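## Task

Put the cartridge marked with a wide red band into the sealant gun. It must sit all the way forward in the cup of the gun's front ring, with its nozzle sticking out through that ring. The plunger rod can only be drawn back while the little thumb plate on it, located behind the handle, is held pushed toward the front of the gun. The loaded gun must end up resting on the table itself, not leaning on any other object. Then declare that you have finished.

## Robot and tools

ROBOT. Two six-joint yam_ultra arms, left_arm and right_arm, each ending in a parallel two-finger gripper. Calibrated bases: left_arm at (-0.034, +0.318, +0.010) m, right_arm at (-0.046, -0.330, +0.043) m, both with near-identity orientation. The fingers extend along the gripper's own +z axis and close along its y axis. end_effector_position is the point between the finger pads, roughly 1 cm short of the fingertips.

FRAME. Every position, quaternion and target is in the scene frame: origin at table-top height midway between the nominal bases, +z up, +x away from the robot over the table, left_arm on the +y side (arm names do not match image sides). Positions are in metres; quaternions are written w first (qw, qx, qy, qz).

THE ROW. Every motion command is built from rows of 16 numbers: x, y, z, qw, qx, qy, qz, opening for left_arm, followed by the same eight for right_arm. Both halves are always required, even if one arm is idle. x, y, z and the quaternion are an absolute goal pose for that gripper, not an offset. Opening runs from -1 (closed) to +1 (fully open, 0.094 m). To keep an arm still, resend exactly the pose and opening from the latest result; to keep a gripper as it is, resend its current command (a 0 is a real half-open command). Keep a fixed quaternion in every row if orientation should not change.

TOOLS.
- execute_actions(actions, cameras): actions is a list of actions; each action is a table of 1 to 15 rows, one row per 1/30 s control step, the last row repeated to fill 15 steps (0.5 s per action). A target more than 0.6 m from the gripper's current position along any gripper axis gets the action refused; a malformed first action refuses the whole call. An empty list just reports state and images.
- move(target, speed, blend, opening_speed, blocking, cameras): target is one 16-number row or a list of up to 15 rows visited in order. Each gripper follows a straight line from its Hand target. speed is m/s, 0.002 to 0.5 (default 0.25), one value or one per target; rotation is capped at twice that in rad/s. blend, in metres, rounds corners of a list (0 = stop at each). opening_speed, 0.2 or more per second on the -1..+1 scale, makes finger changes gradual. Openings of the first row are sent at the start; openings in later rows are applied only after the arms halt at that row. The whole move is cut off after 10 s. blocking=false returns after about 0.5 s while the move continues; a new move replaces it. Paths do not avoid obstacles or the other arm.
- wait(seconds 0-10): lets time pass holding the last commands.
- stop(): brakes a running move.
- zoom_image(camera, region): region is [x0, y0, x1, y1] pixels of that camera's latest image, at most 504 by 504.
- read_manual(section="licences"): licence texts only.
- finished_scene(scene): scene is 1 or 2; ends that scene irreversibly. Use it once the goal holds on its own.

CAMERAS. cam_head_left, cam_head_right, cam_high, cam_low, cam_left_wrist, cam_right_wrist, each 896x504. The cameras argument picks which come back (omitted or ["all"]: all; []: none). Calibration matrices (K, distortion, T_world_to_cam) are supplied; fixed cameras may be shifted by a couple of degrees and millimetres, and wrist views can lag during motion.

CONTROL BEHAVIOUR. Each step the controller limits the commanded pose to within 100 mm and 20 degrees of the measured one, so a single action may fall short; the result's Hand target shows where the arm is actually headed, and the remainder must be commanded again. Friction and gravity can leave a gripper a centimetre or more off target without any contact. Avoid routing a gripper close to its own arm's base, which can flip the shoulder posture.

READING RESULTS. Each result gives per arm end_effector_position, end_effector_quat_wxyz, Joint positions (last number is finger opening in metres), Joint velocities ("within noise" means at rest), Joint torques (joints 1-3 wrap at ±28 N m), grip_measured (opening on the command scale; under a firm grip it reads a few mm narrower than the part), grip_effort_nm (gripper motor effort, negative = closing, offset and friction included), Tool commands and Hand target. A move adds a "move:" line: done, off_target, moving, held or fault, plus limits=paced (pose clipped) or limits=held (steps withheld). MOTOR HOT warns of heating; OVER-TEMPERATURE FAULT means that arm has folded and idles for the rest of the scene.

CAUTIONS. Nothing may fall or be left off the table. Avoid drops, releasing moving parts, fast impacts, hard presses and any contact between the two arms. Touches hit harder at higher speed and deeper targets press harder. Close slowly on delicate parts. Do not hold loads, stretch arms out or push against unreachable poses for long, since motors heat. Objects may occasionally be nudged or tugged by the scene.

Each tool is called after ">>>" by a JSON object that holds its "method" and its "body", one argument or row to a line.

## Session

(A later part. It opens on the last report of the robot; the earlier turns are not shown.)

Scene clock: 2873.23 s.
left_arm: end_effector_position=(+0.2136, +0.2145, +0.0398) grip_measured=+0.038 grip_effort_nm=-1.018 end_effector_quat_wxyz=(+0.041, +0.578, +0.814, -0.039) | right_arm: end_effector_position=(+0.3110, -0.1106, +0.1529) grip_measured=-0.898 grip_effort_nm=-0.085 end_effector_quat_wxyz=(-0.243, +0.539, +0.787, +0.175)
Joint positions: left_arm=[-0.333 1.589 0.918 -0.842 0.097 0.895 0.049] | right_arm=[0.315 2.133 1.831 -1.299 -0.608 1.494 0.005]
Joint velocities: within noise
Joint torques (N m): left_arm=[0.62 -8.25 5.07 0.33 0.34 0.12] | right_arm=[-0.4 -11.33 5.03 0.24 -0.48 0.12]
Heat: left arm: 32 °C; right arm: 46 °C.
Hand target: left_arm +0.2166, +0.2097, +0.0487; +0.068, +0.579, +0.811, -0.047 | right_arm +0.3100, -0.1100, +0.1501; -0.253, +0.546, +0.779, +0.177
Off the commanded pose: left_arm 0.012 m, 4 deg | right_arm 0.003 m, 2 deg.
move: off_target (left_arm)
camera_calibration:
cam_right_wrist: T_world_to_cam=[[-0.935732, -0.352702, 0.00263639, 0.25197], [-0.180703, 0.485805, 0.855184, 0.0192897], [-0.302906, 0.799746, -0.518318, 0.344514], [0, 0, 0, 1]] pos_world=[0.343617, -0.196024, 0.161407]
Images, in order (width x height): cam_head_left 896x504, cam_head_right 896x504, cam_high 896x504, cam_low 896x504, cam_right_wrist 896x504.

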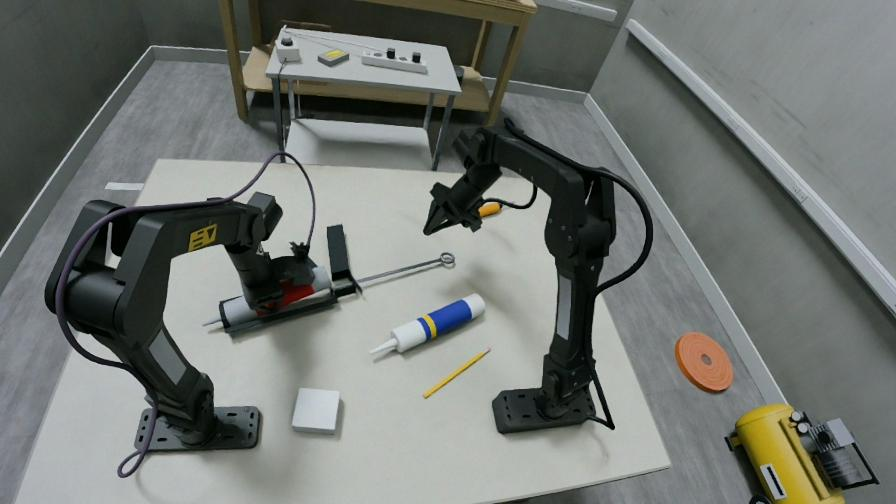

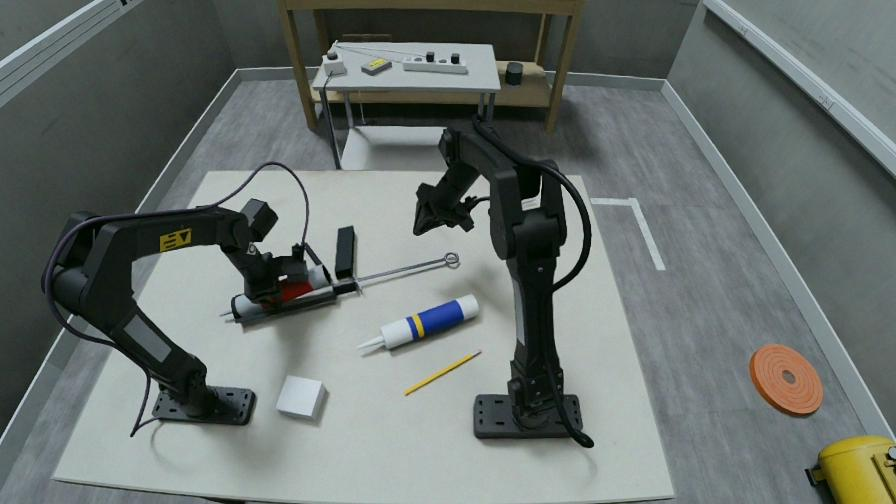

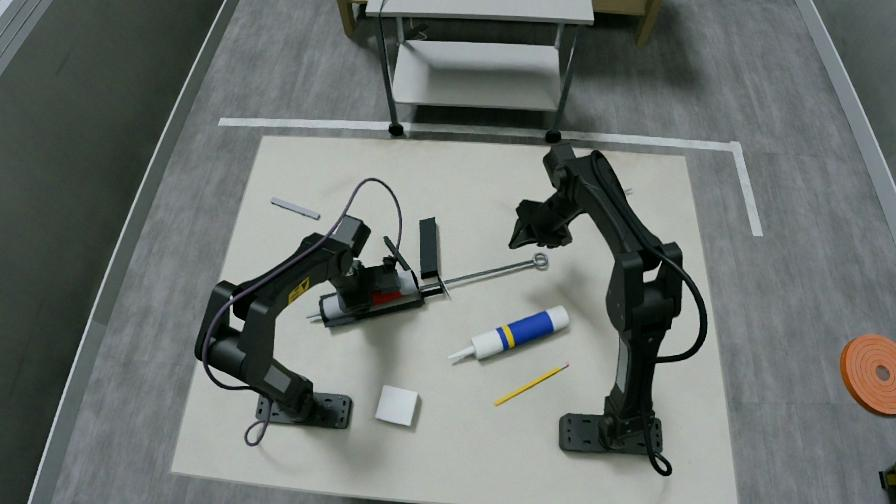

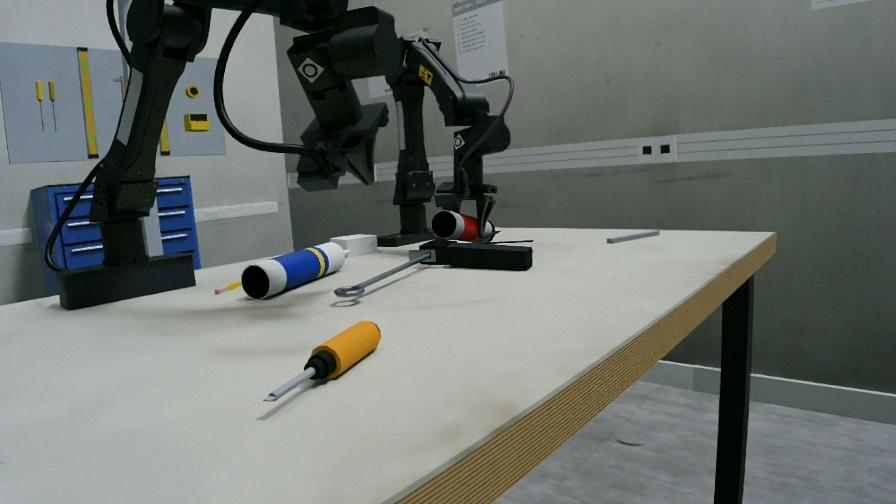

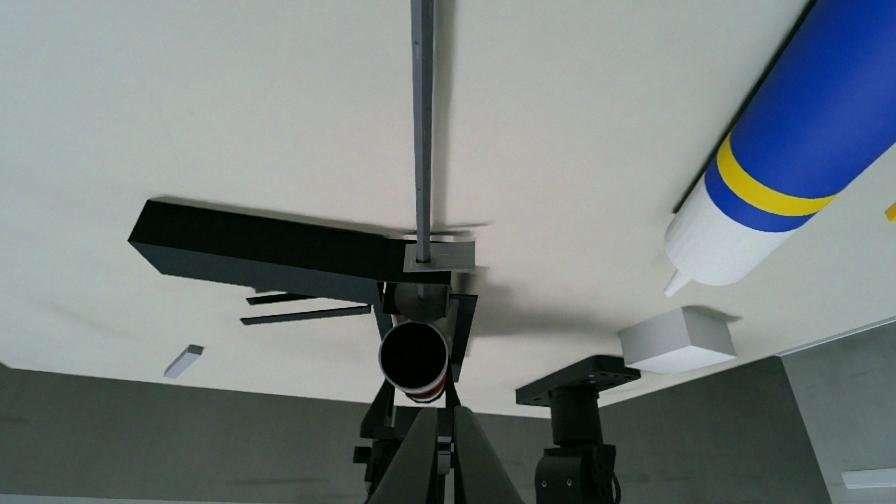

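>>> {"method": "move", "body": {
  "target": [
    [0.2190,0.2030,0.0550,0.0568,0.5793,0.8121,-0.0405,-0.15,0.31,-0.11,0.15,-0.253,0.546,0.779,0.177,-0.9]
  ],
  "speed": 0.05,
  "cameras": ["cam_high","cam_head_left","cam_head_right","cam_right_wrist","cam_low"]
}}

>>> {"method": "zoom_image", "body": {
  "camera": "cam_head_left",
  "region": [200, 285, 260, 340]
}}

>>> {"method": "zoom_image", "body": {
  "camera": "cam_low",
  "region": [410, 180, 550, 280]
}}

>>> {"method": "zoom_image", "body": {
  "camera": "cam_high",
  "region": [300, 280, 370, 335]
}}

>>> {"method": "zoom_image", "body": {
  "camera": "cam_right_wrist",
  "region": [340, 220, 520, 420]
}}

Scene clock: 2890.40 s.
left_arm: end_effector_position=(+0.2141, +0.2139, +0.0405) grip_measured=+0.038 grip_effort_nm=-1.018 end_effector_quat_wxyz=(+0.041, +0.578, +0.815, -0.036) | right_arm: end_effector_position=(+0.3110, -0.1106, +0.1529) grip_measured=-0.898 grip_effort_nm=-0.085 end_effector_quat_wxyz=(-0.243, +0.539, +0.787, +0.175)
Joint positions: left_arm=[-0.338 1.589 0.921 -0.843 0.092 0.891 0.049] | right_arm=[0.315 2.133 1.831 -1.299 -0.608 1.494 0.005]
Joint velocities: within noise
Joint torques (N m): left_arm=[-0.99 -6.56 8.73 0.01 0.18 -0.2] | right_arm=[-0.4 -11.32 5.01 0.24 -0.47 0.12]
Heat: left arm: 33 °C; right arm: 46 °C.
Hand target: left_arm +0.2204, +0.2056, +0.0547; +0.058, +0.575, +0.815, -0.040 | right_arm +0.3100, -0.1100, +0.1501; -0.253, +0.546, +0.779, +0.177
Off the commanded pose: left_arm 0.019 m, 2 deg | right_arm 0.003 m, 2 deg.
move: off_target (left_arm)
camera_calibration:
cam_right_wrist: T_world_to_cam=[[-0.935732, -0.352702, 0.00263639, 0.25197], [-0.180703, 0.485805, 0.855184, 0.0192897], [-0.302906, 0.799746, -0.518318, 0.344514], [0, 0, 0, 1]] pos_world=[0.343617, -0.196024, 0.161407]
Images, in order (width x height): cam_head_left 896x504, cam_head_right 896x504, cam_high 896x504, cam_low 896x504, cam_right_wrist 896x504.

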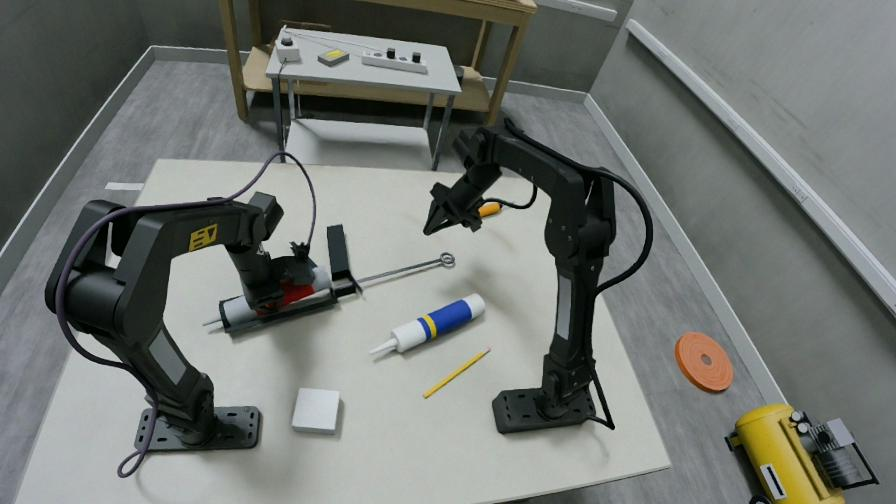

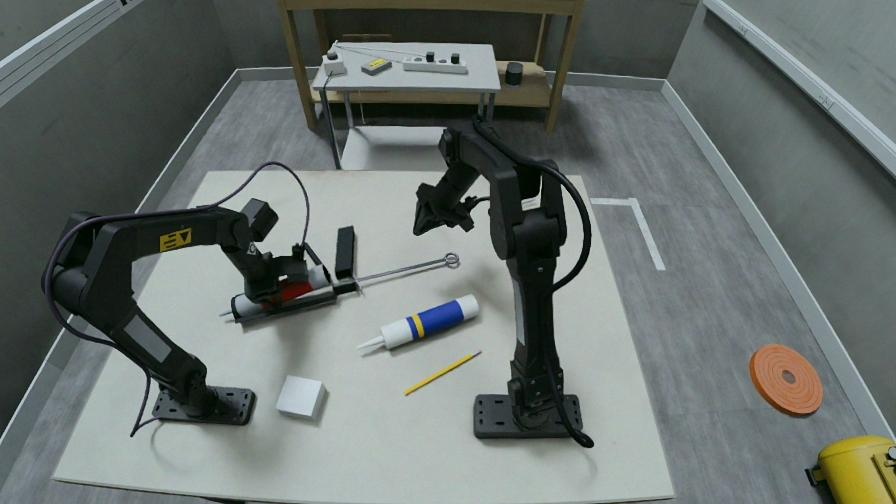

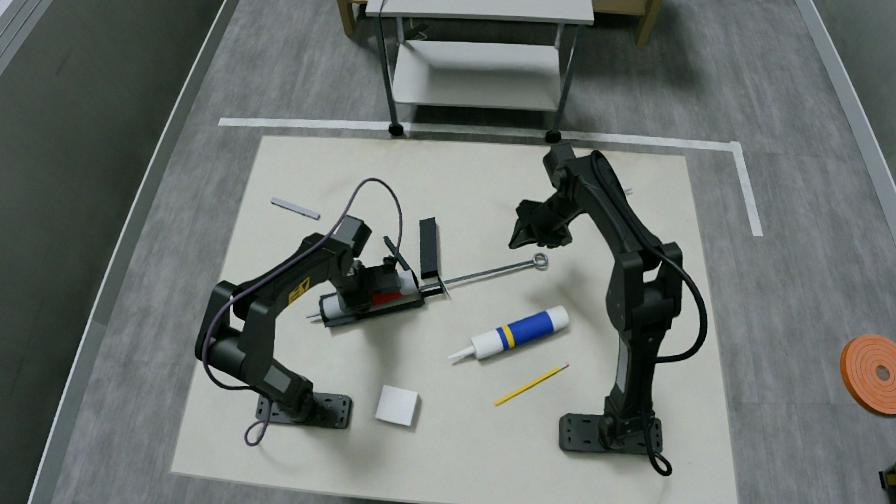

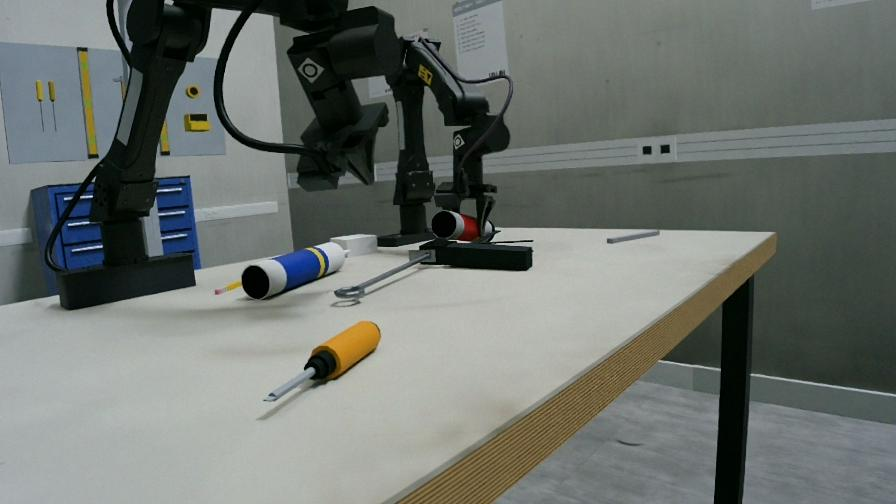

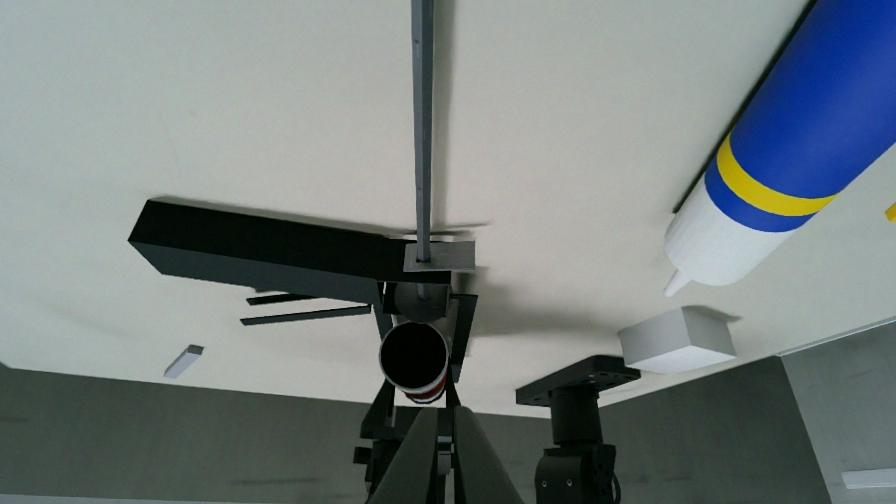

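Scaled by 8.400 from the camera's 896x504 image, which has a finer 1280x720 frame.

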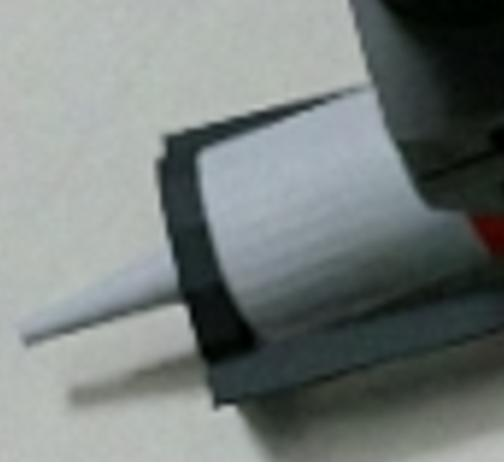

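Scaled by 3.600 from the camera's 896x504 image, which has a finer 1280x720 frame.

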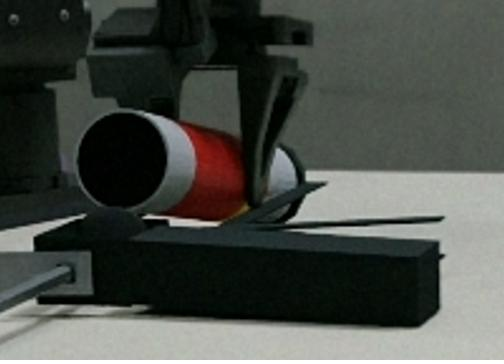

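Scaled by 7.200 from the camera's 896x504 image, which has a finer 1280x720 frame.

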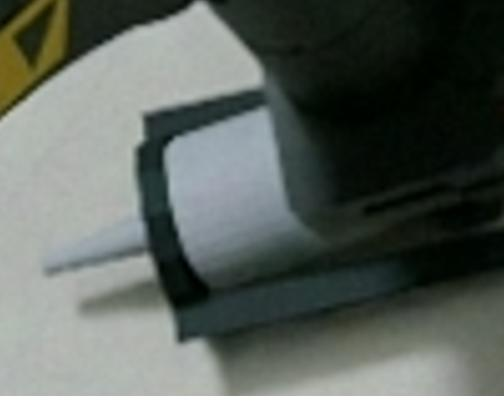

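Scaled by 2.520 from the camera's 896x504 image, which has a finer 1280x720 frame.

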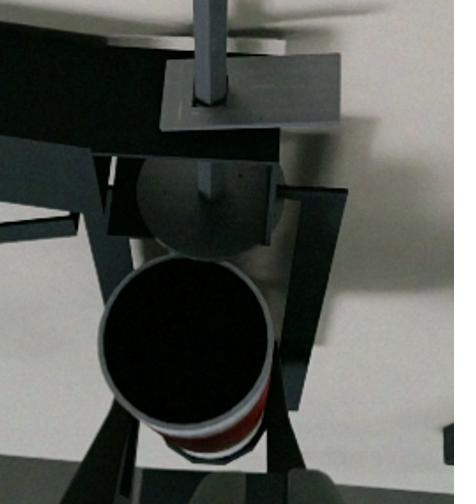

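>>> {"method": "zoom_image", "body": {
  "camera": "cam_high",
  "region": [435, 295, 585, 375]
}}

>>> {"method": "zoom_image", "body": {
  "camera": "cam_high",
  "region": [290, 250, 450, 340]
}}

Scaled by 3.360 from the camera's 896x504 image, which has a finer 1280x720 frame.

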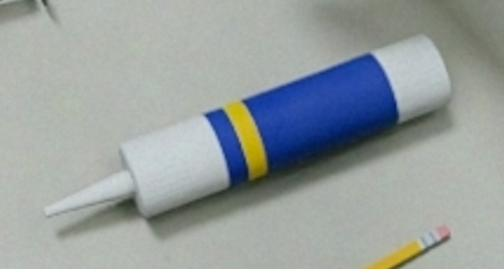

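Scaled by 3.150 from the camera's 896x504 image, which has a finer 1280x720 frame.

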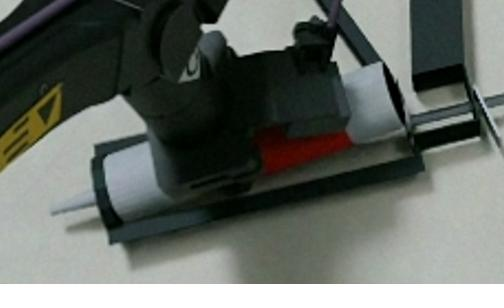

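>>> {"method": "zoom_image", "body": {
  "camera": "cam_low",
  "region": [420, 200, 475, 265]
}}

>>> {"method": "zoom_image", "body": {
  "camera": "cam_high",
  "region": [390, 260, 460, 310]
}}

>>> {"method": "zoom_image", "body": {
  "camera": "cam_head_right",
  "region": [290, 255, 370, 315]
}}

>>> {"method": "zoom_image", "body": {
  "camera": "cam_head_right",
  "region": [215, 275, 275, 330]
}}

Scaled by 7.754 from the camera's 896x504 image, which has a finer 1280x720 frame.

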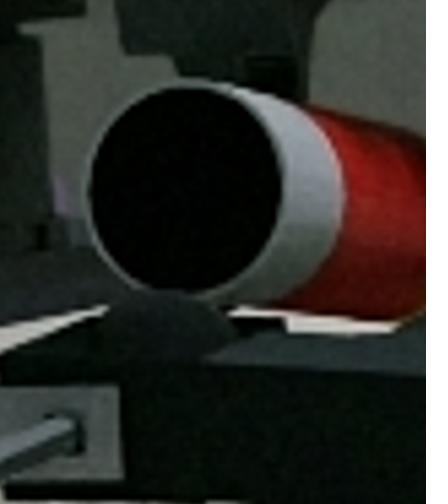

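Scaled by 7.200 from the camera's 896x504 image, which has a finer 1280x720 frame.

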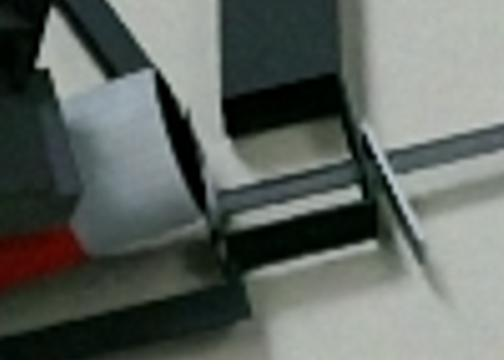

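Scaled by 6.300 from the camera's 896x504 image, which has a finer 1280x720 frame.

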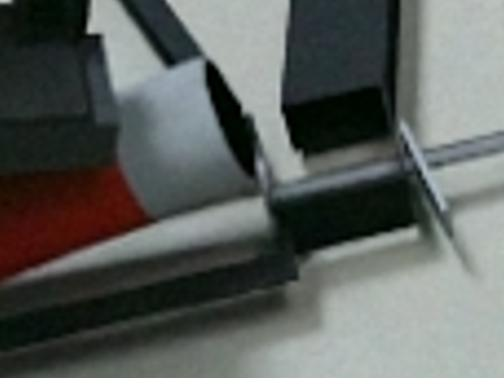

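Scaled by 8.400 from the camera's 896x504 image, which has a finer 1280x720 frame.

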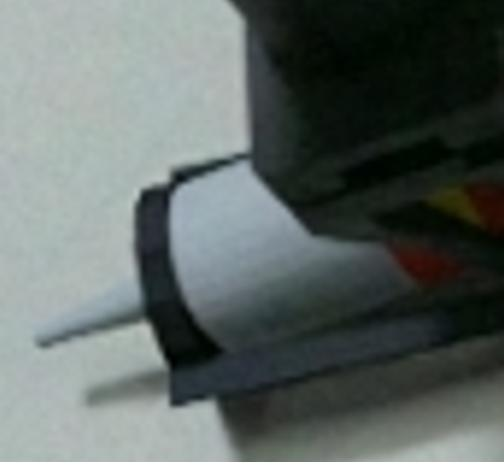

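>>> {"method": "move", "body": {
  "target": [
    [0.2100,0.2145,0.0500,0.0281,0.5945,0.8034,-0.0208,-0.15,0.31,-0.11,0.15,-0.253,0.546,0.779,0.177,-0.9]
  ],
  "speed": 0.05,
  "cameras": ["cam_high","cam_head_left","cam_head_right","cam_right_wrist","cam_low"]
}}

>>> {"method": "zoom_image", "body": {
  "camera": "cam_head_left",
  "region": [200, 285, 260, 340]
}}

>>> {"method": "zoom_image", "body": {
  "camera": "cam_low",
  "region": [410, 180, 550, 280]
}}

>>> {"method": "zoom_image", "body": {
  "camera": "cam_right_wrist",
  "region": [340, 220, 520, 420]
}}

Scene clock: 3029.20 s.
left_arm: end_effector_position=(+0.2136, +0.2142, +0.0401) grip_measured=+0.038 grip_effort_nm=-1.018 end_effector_quat_wxyz=(+0.037, +0.581, +0.813, -0.024) | right_arm: end_effector_position=(+0.3110, -0.1106, +0.1529) grip_measured=-0.898 grip_effort_nm=-0.085 end_effector_quat_wxyz=(-0.243, +0.539, +0.787, +0.175)
Joint positions: left_arm=[-0.355 1.589 0.921 -0.845 0.066 0.883 0.049] | right_arm=[0.315 2.133 1.831 -1.299 -0.608 1.494 0.005]
Joint velocities: within noise
Joint torques (N m): left_arm=[-0.83 -6.41 7.66 -0.26 -0.09 0.14] | right_arm=[-0.42 -11.32 5 0.24 -0.48 0.12]
Heat: left arm: 33 °C; right arm: 46 °C.
Hand target: left_arm +0.2102, +0.2146, +0.0497; +0.029, +0.591, +0.806, -0.021 | right_arm +0.3100, -0.1100, +0.1501; -0.253, +0.546, +0.779, +0.177
Off the commanded pose: left_arm 0.011 m, 2 deg | right_arm 0.003 m, 2 deg.
move: off_target (left_arm)
camera_calibration:
cam_right_wrist: T_world_to_cam=[[-0.935732, -0.352702, 0.00263639, 0.25197], [-0.180703, 0.485805, 0.855184, 0.0192897], [-0.302906, 0.799746, -0.518318, 0.344514], [0, 0, 0, 1]] pos_world=[0.343617, -0.196024, 0.161407]
Images, in order (width x height): cam_head_left 896x504, cam_head_right 896x504, cam_high 896x504, cam_low 896x504, cam_right_wrist 896x504.

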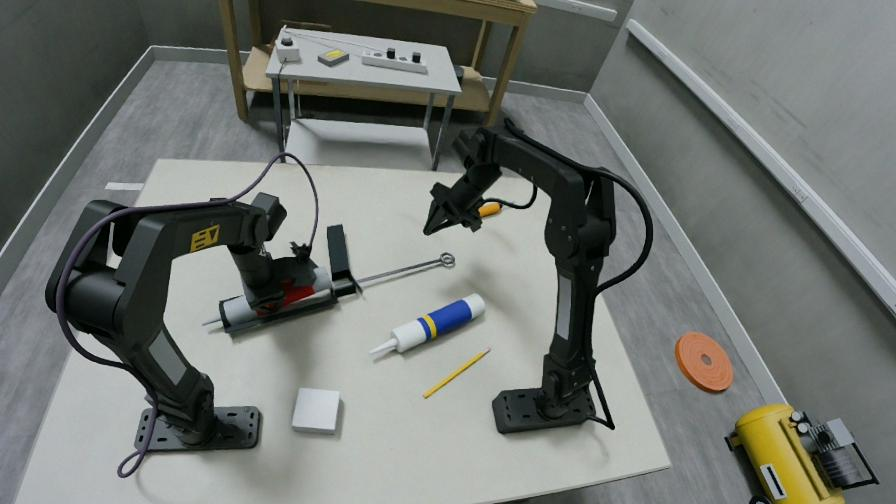

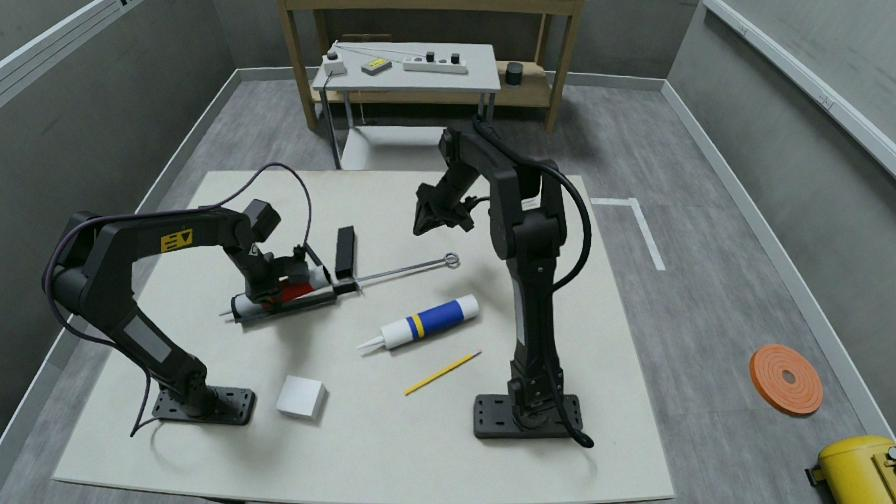

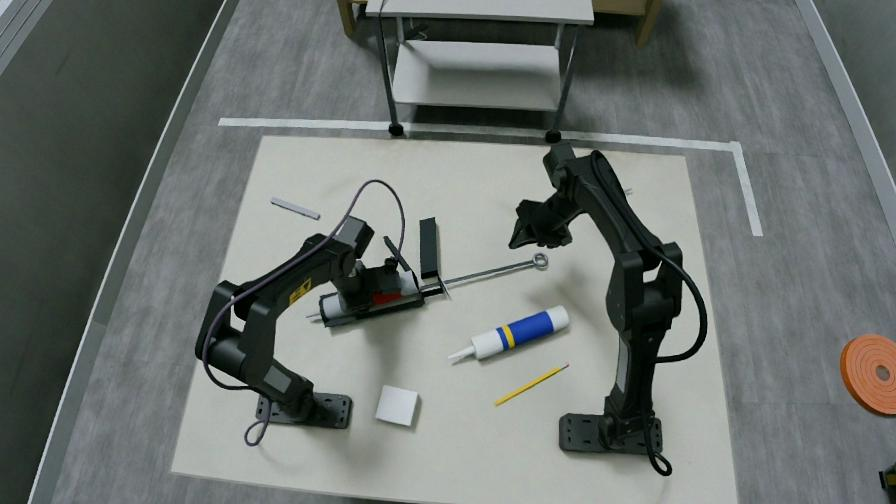

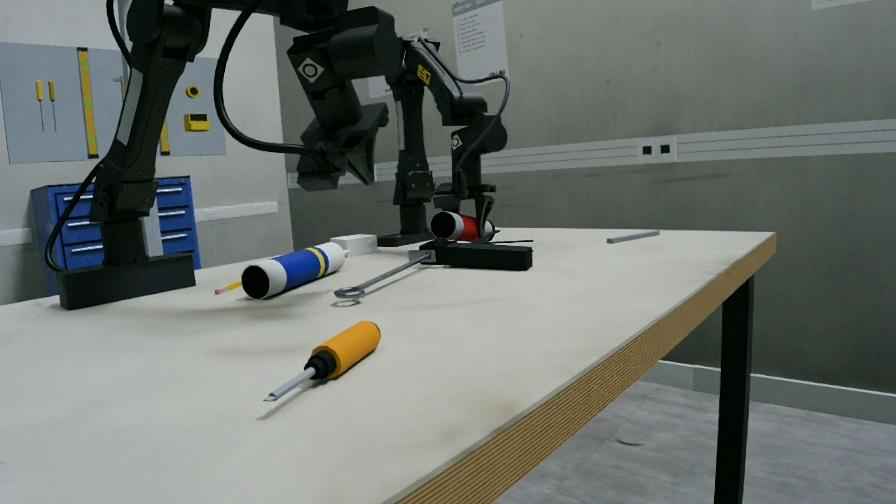

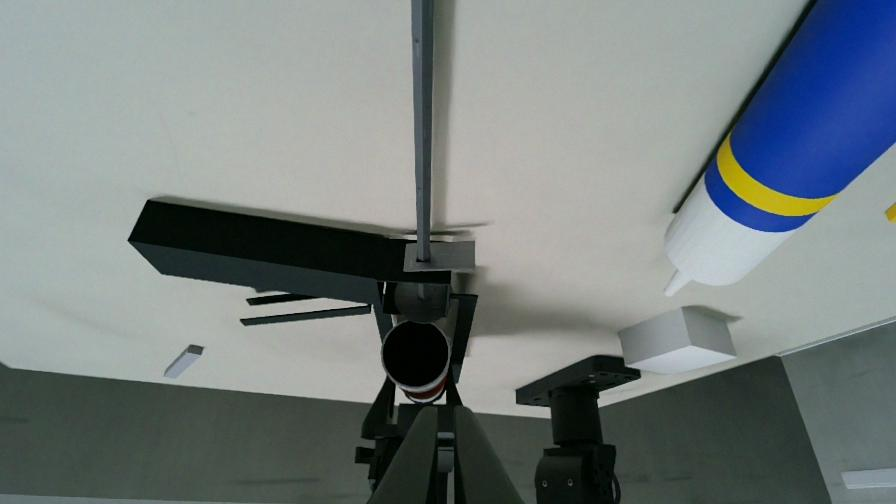

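Scaled by 8.400 from the camera's 896x504 image, which has a finer 1280x720 frame.

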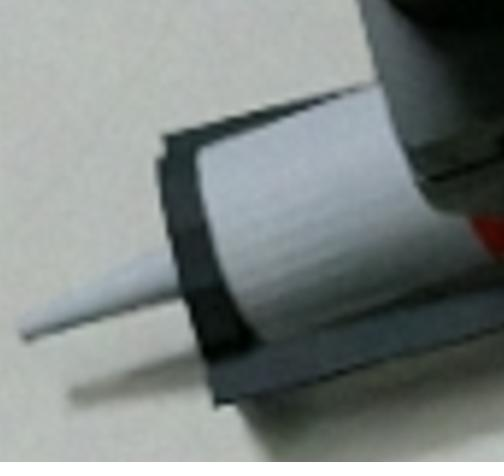

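Scaled by 3.600 from the camera's 896x504 image, which has a finer 1280x720 frame.

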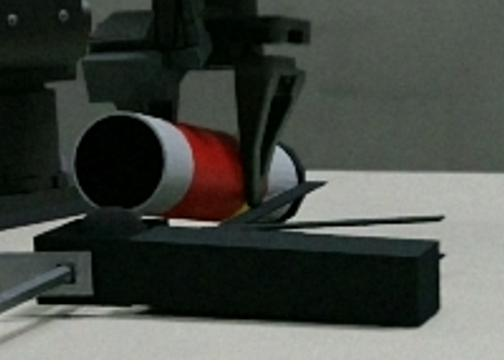

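Scaled by 2.520 from the camera's 896x504 image, which has a finer 1280x720 frame.

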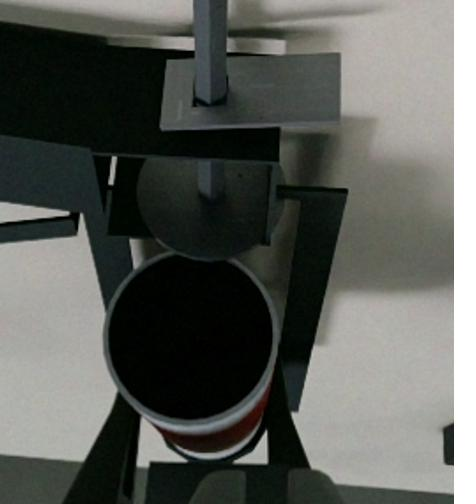

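>>> {"method": "move", "body": {
  "target": [
    [0.2060,0.2150,0.0480,-0.0421,0.5940,0.8028,0.0311,-0.15,0.31,-0.11,0.15,-0.253,0.546,0.779,0.177,-0.9]
  ],
  "speed": 0.05,
  "cameras": ["cam_high","cam_head_left","cam_head_right","cam_right_wrist","cam_low"]
}}

>>> {"method": "zoom_image", "body": {
  "camera": "cam_head_left",
  "region": [200, 285, 260, 340]
}}

>>> {"method": "zoom_image", "body": {
  "camera": "cam_low",
  "region": [410, 180, 550, 280]
}}

>>> {"method": "zoom_image", "body": {
  "camera": "cam_right_wrist",
  "region": [340, 220, 520, 420]
}}

Scene clock: 3046.67 s.
left_arm: end_effector_position=(+0.2126, +0.2111, +0.0434) grip_measured=+0.038 grip_effort_nm=-1.018 end_effector_quat_wxyz=(-0.012, +0.590, +0.807, +0.024) | right_arm: end_effector_position=(+0.3110, -0.1106, +0.1529) grip_measured=-0.898 grip_effort_nm=-0.090 end_effector_quat_wxyz=(-0.243, +0.539, +0.787, +0.175)
Joint positions: left_arm=[-0.445 1.65 1.002 -0.937 -0.052 0.816 0.049] | right_arm=[0.315 2.133 1.831 -1.299 -0.608 1.494 0.005]
Joint velocities: within noise
Joint torques (N m): left_arm=[-1.18 -4.46 8.14 -0.43 -0.18 -0.05] | right_arm=[-0.4 -11.3 5.01 0.24 -0.48 0.12]
Heat: left arm: 32 °C; right arm: 46 °C.
Hand target: left_arm +0.2075, +0.2132, +0.0479; -0.036, +0.594, +0.803, +0.029 | right_arm +0.3100, -0.1100, +0.1501; -0.253, +0.546, +0.779, +0.177
Off the commanded pose: left_arm 0.009 m, 4 deg | right_arm 0.003 m, 2 deg.
move: off_target (left_arm)
camera_calibration:
cam_right_wrist: T_world_to_cam=[[-0.935732, -0.352702, 0.00263639, 0.25197], [-0.180703, 0.485805, 0.855184, 0.0192897], [-0.302906, 0.799746, -0.518318, 0.344514], [0, 0, 0, 1]] pos_world=[0.343617, -0.196024, 0.161407]
Images, in order (width x height): cam_head_left 896x504, cam_head_right 896x504, cam_high 896x504, cam_low 896x504, cam_right_wrist 896x504.

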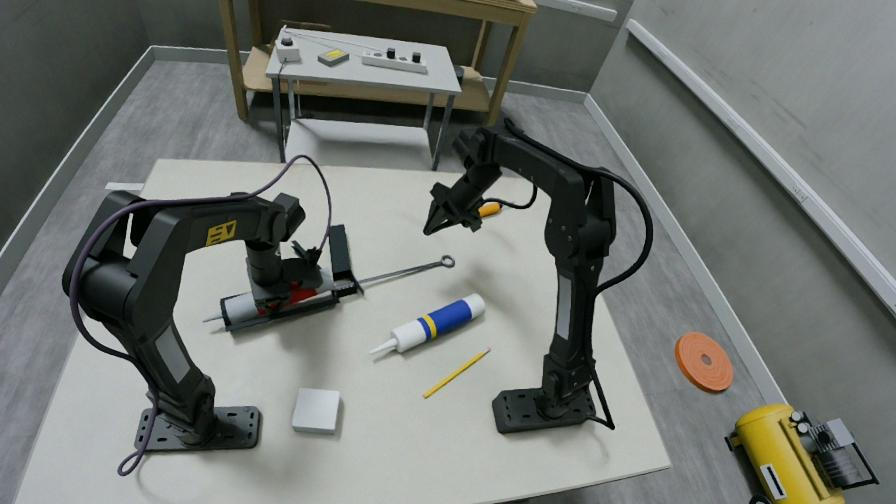

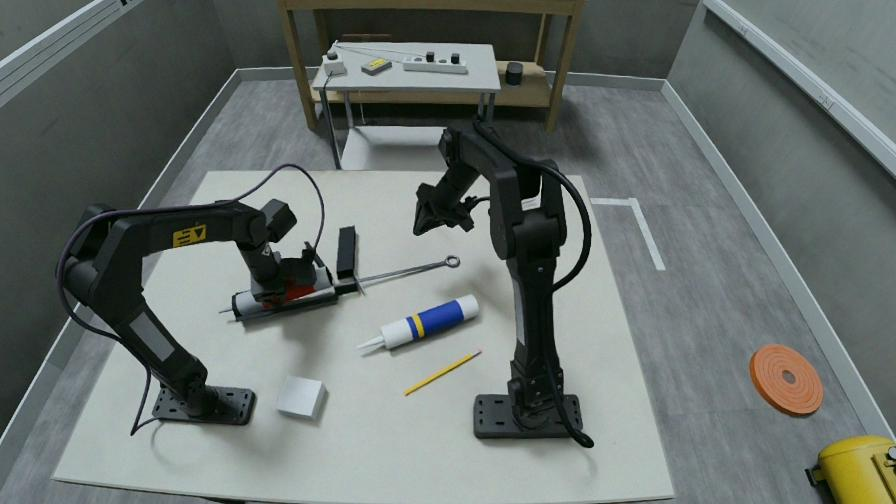

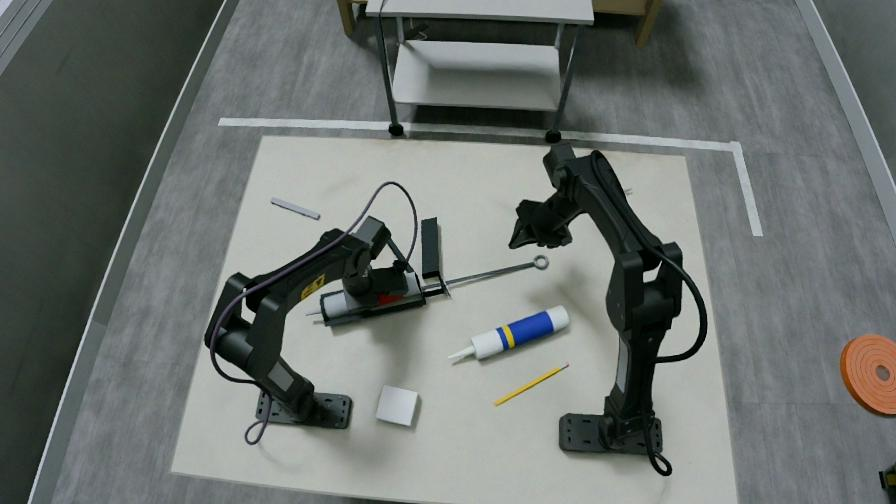

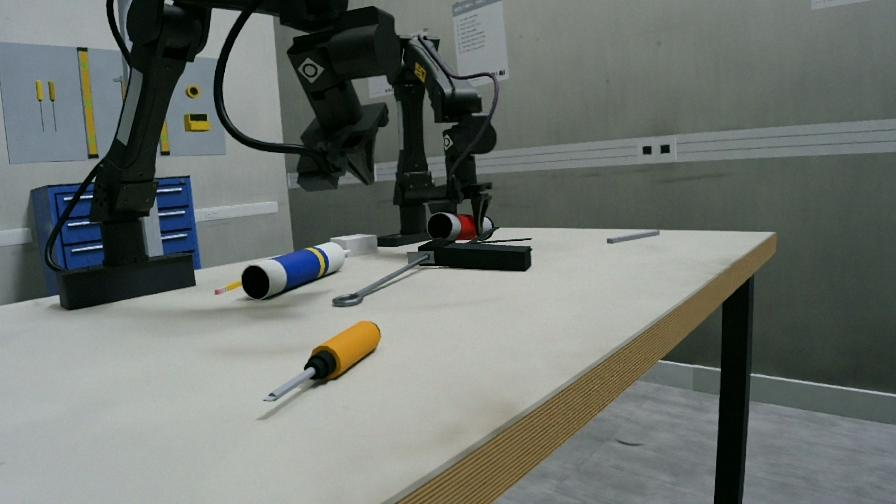

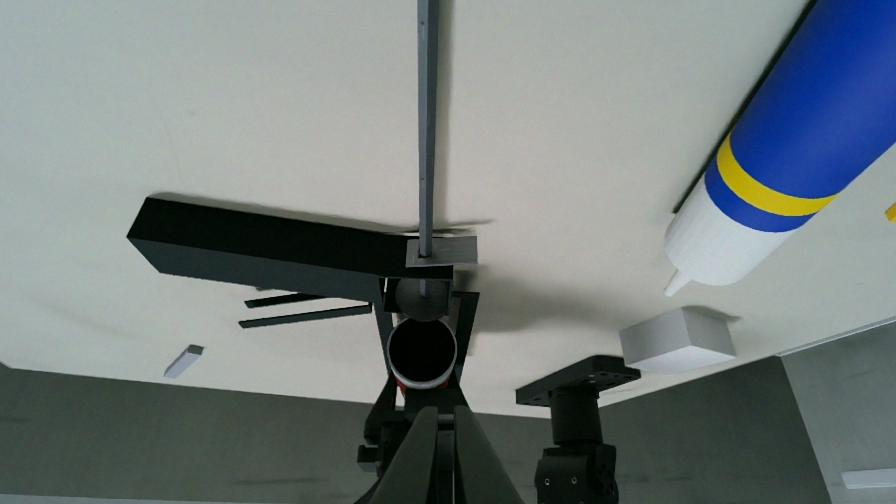

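Scaled by 8.400 from the camera's 896x504 image, which has a finer 1280x720 frame.

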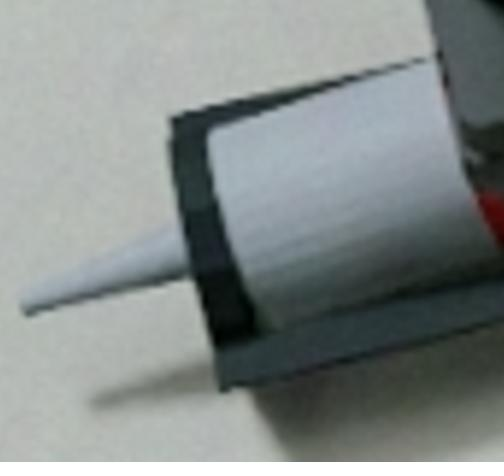

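Scaled by 3.600 from the camera's 896x504 image, which has a finer 1280x720 frame.

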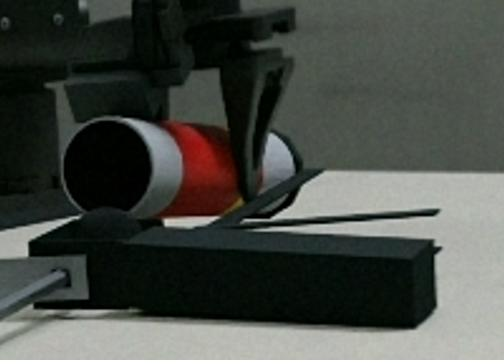

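Scaled by 2.520 from the camera's 896x504 image, which has a finer 1280x720 frame.

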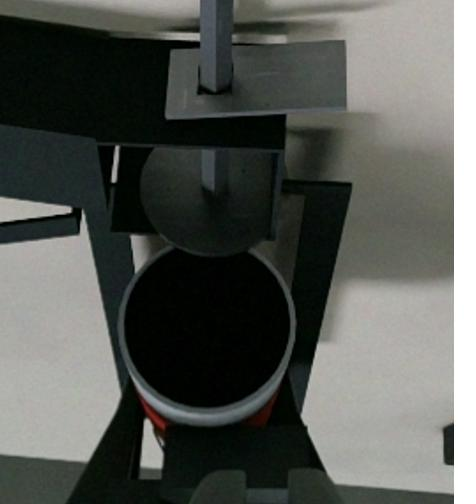

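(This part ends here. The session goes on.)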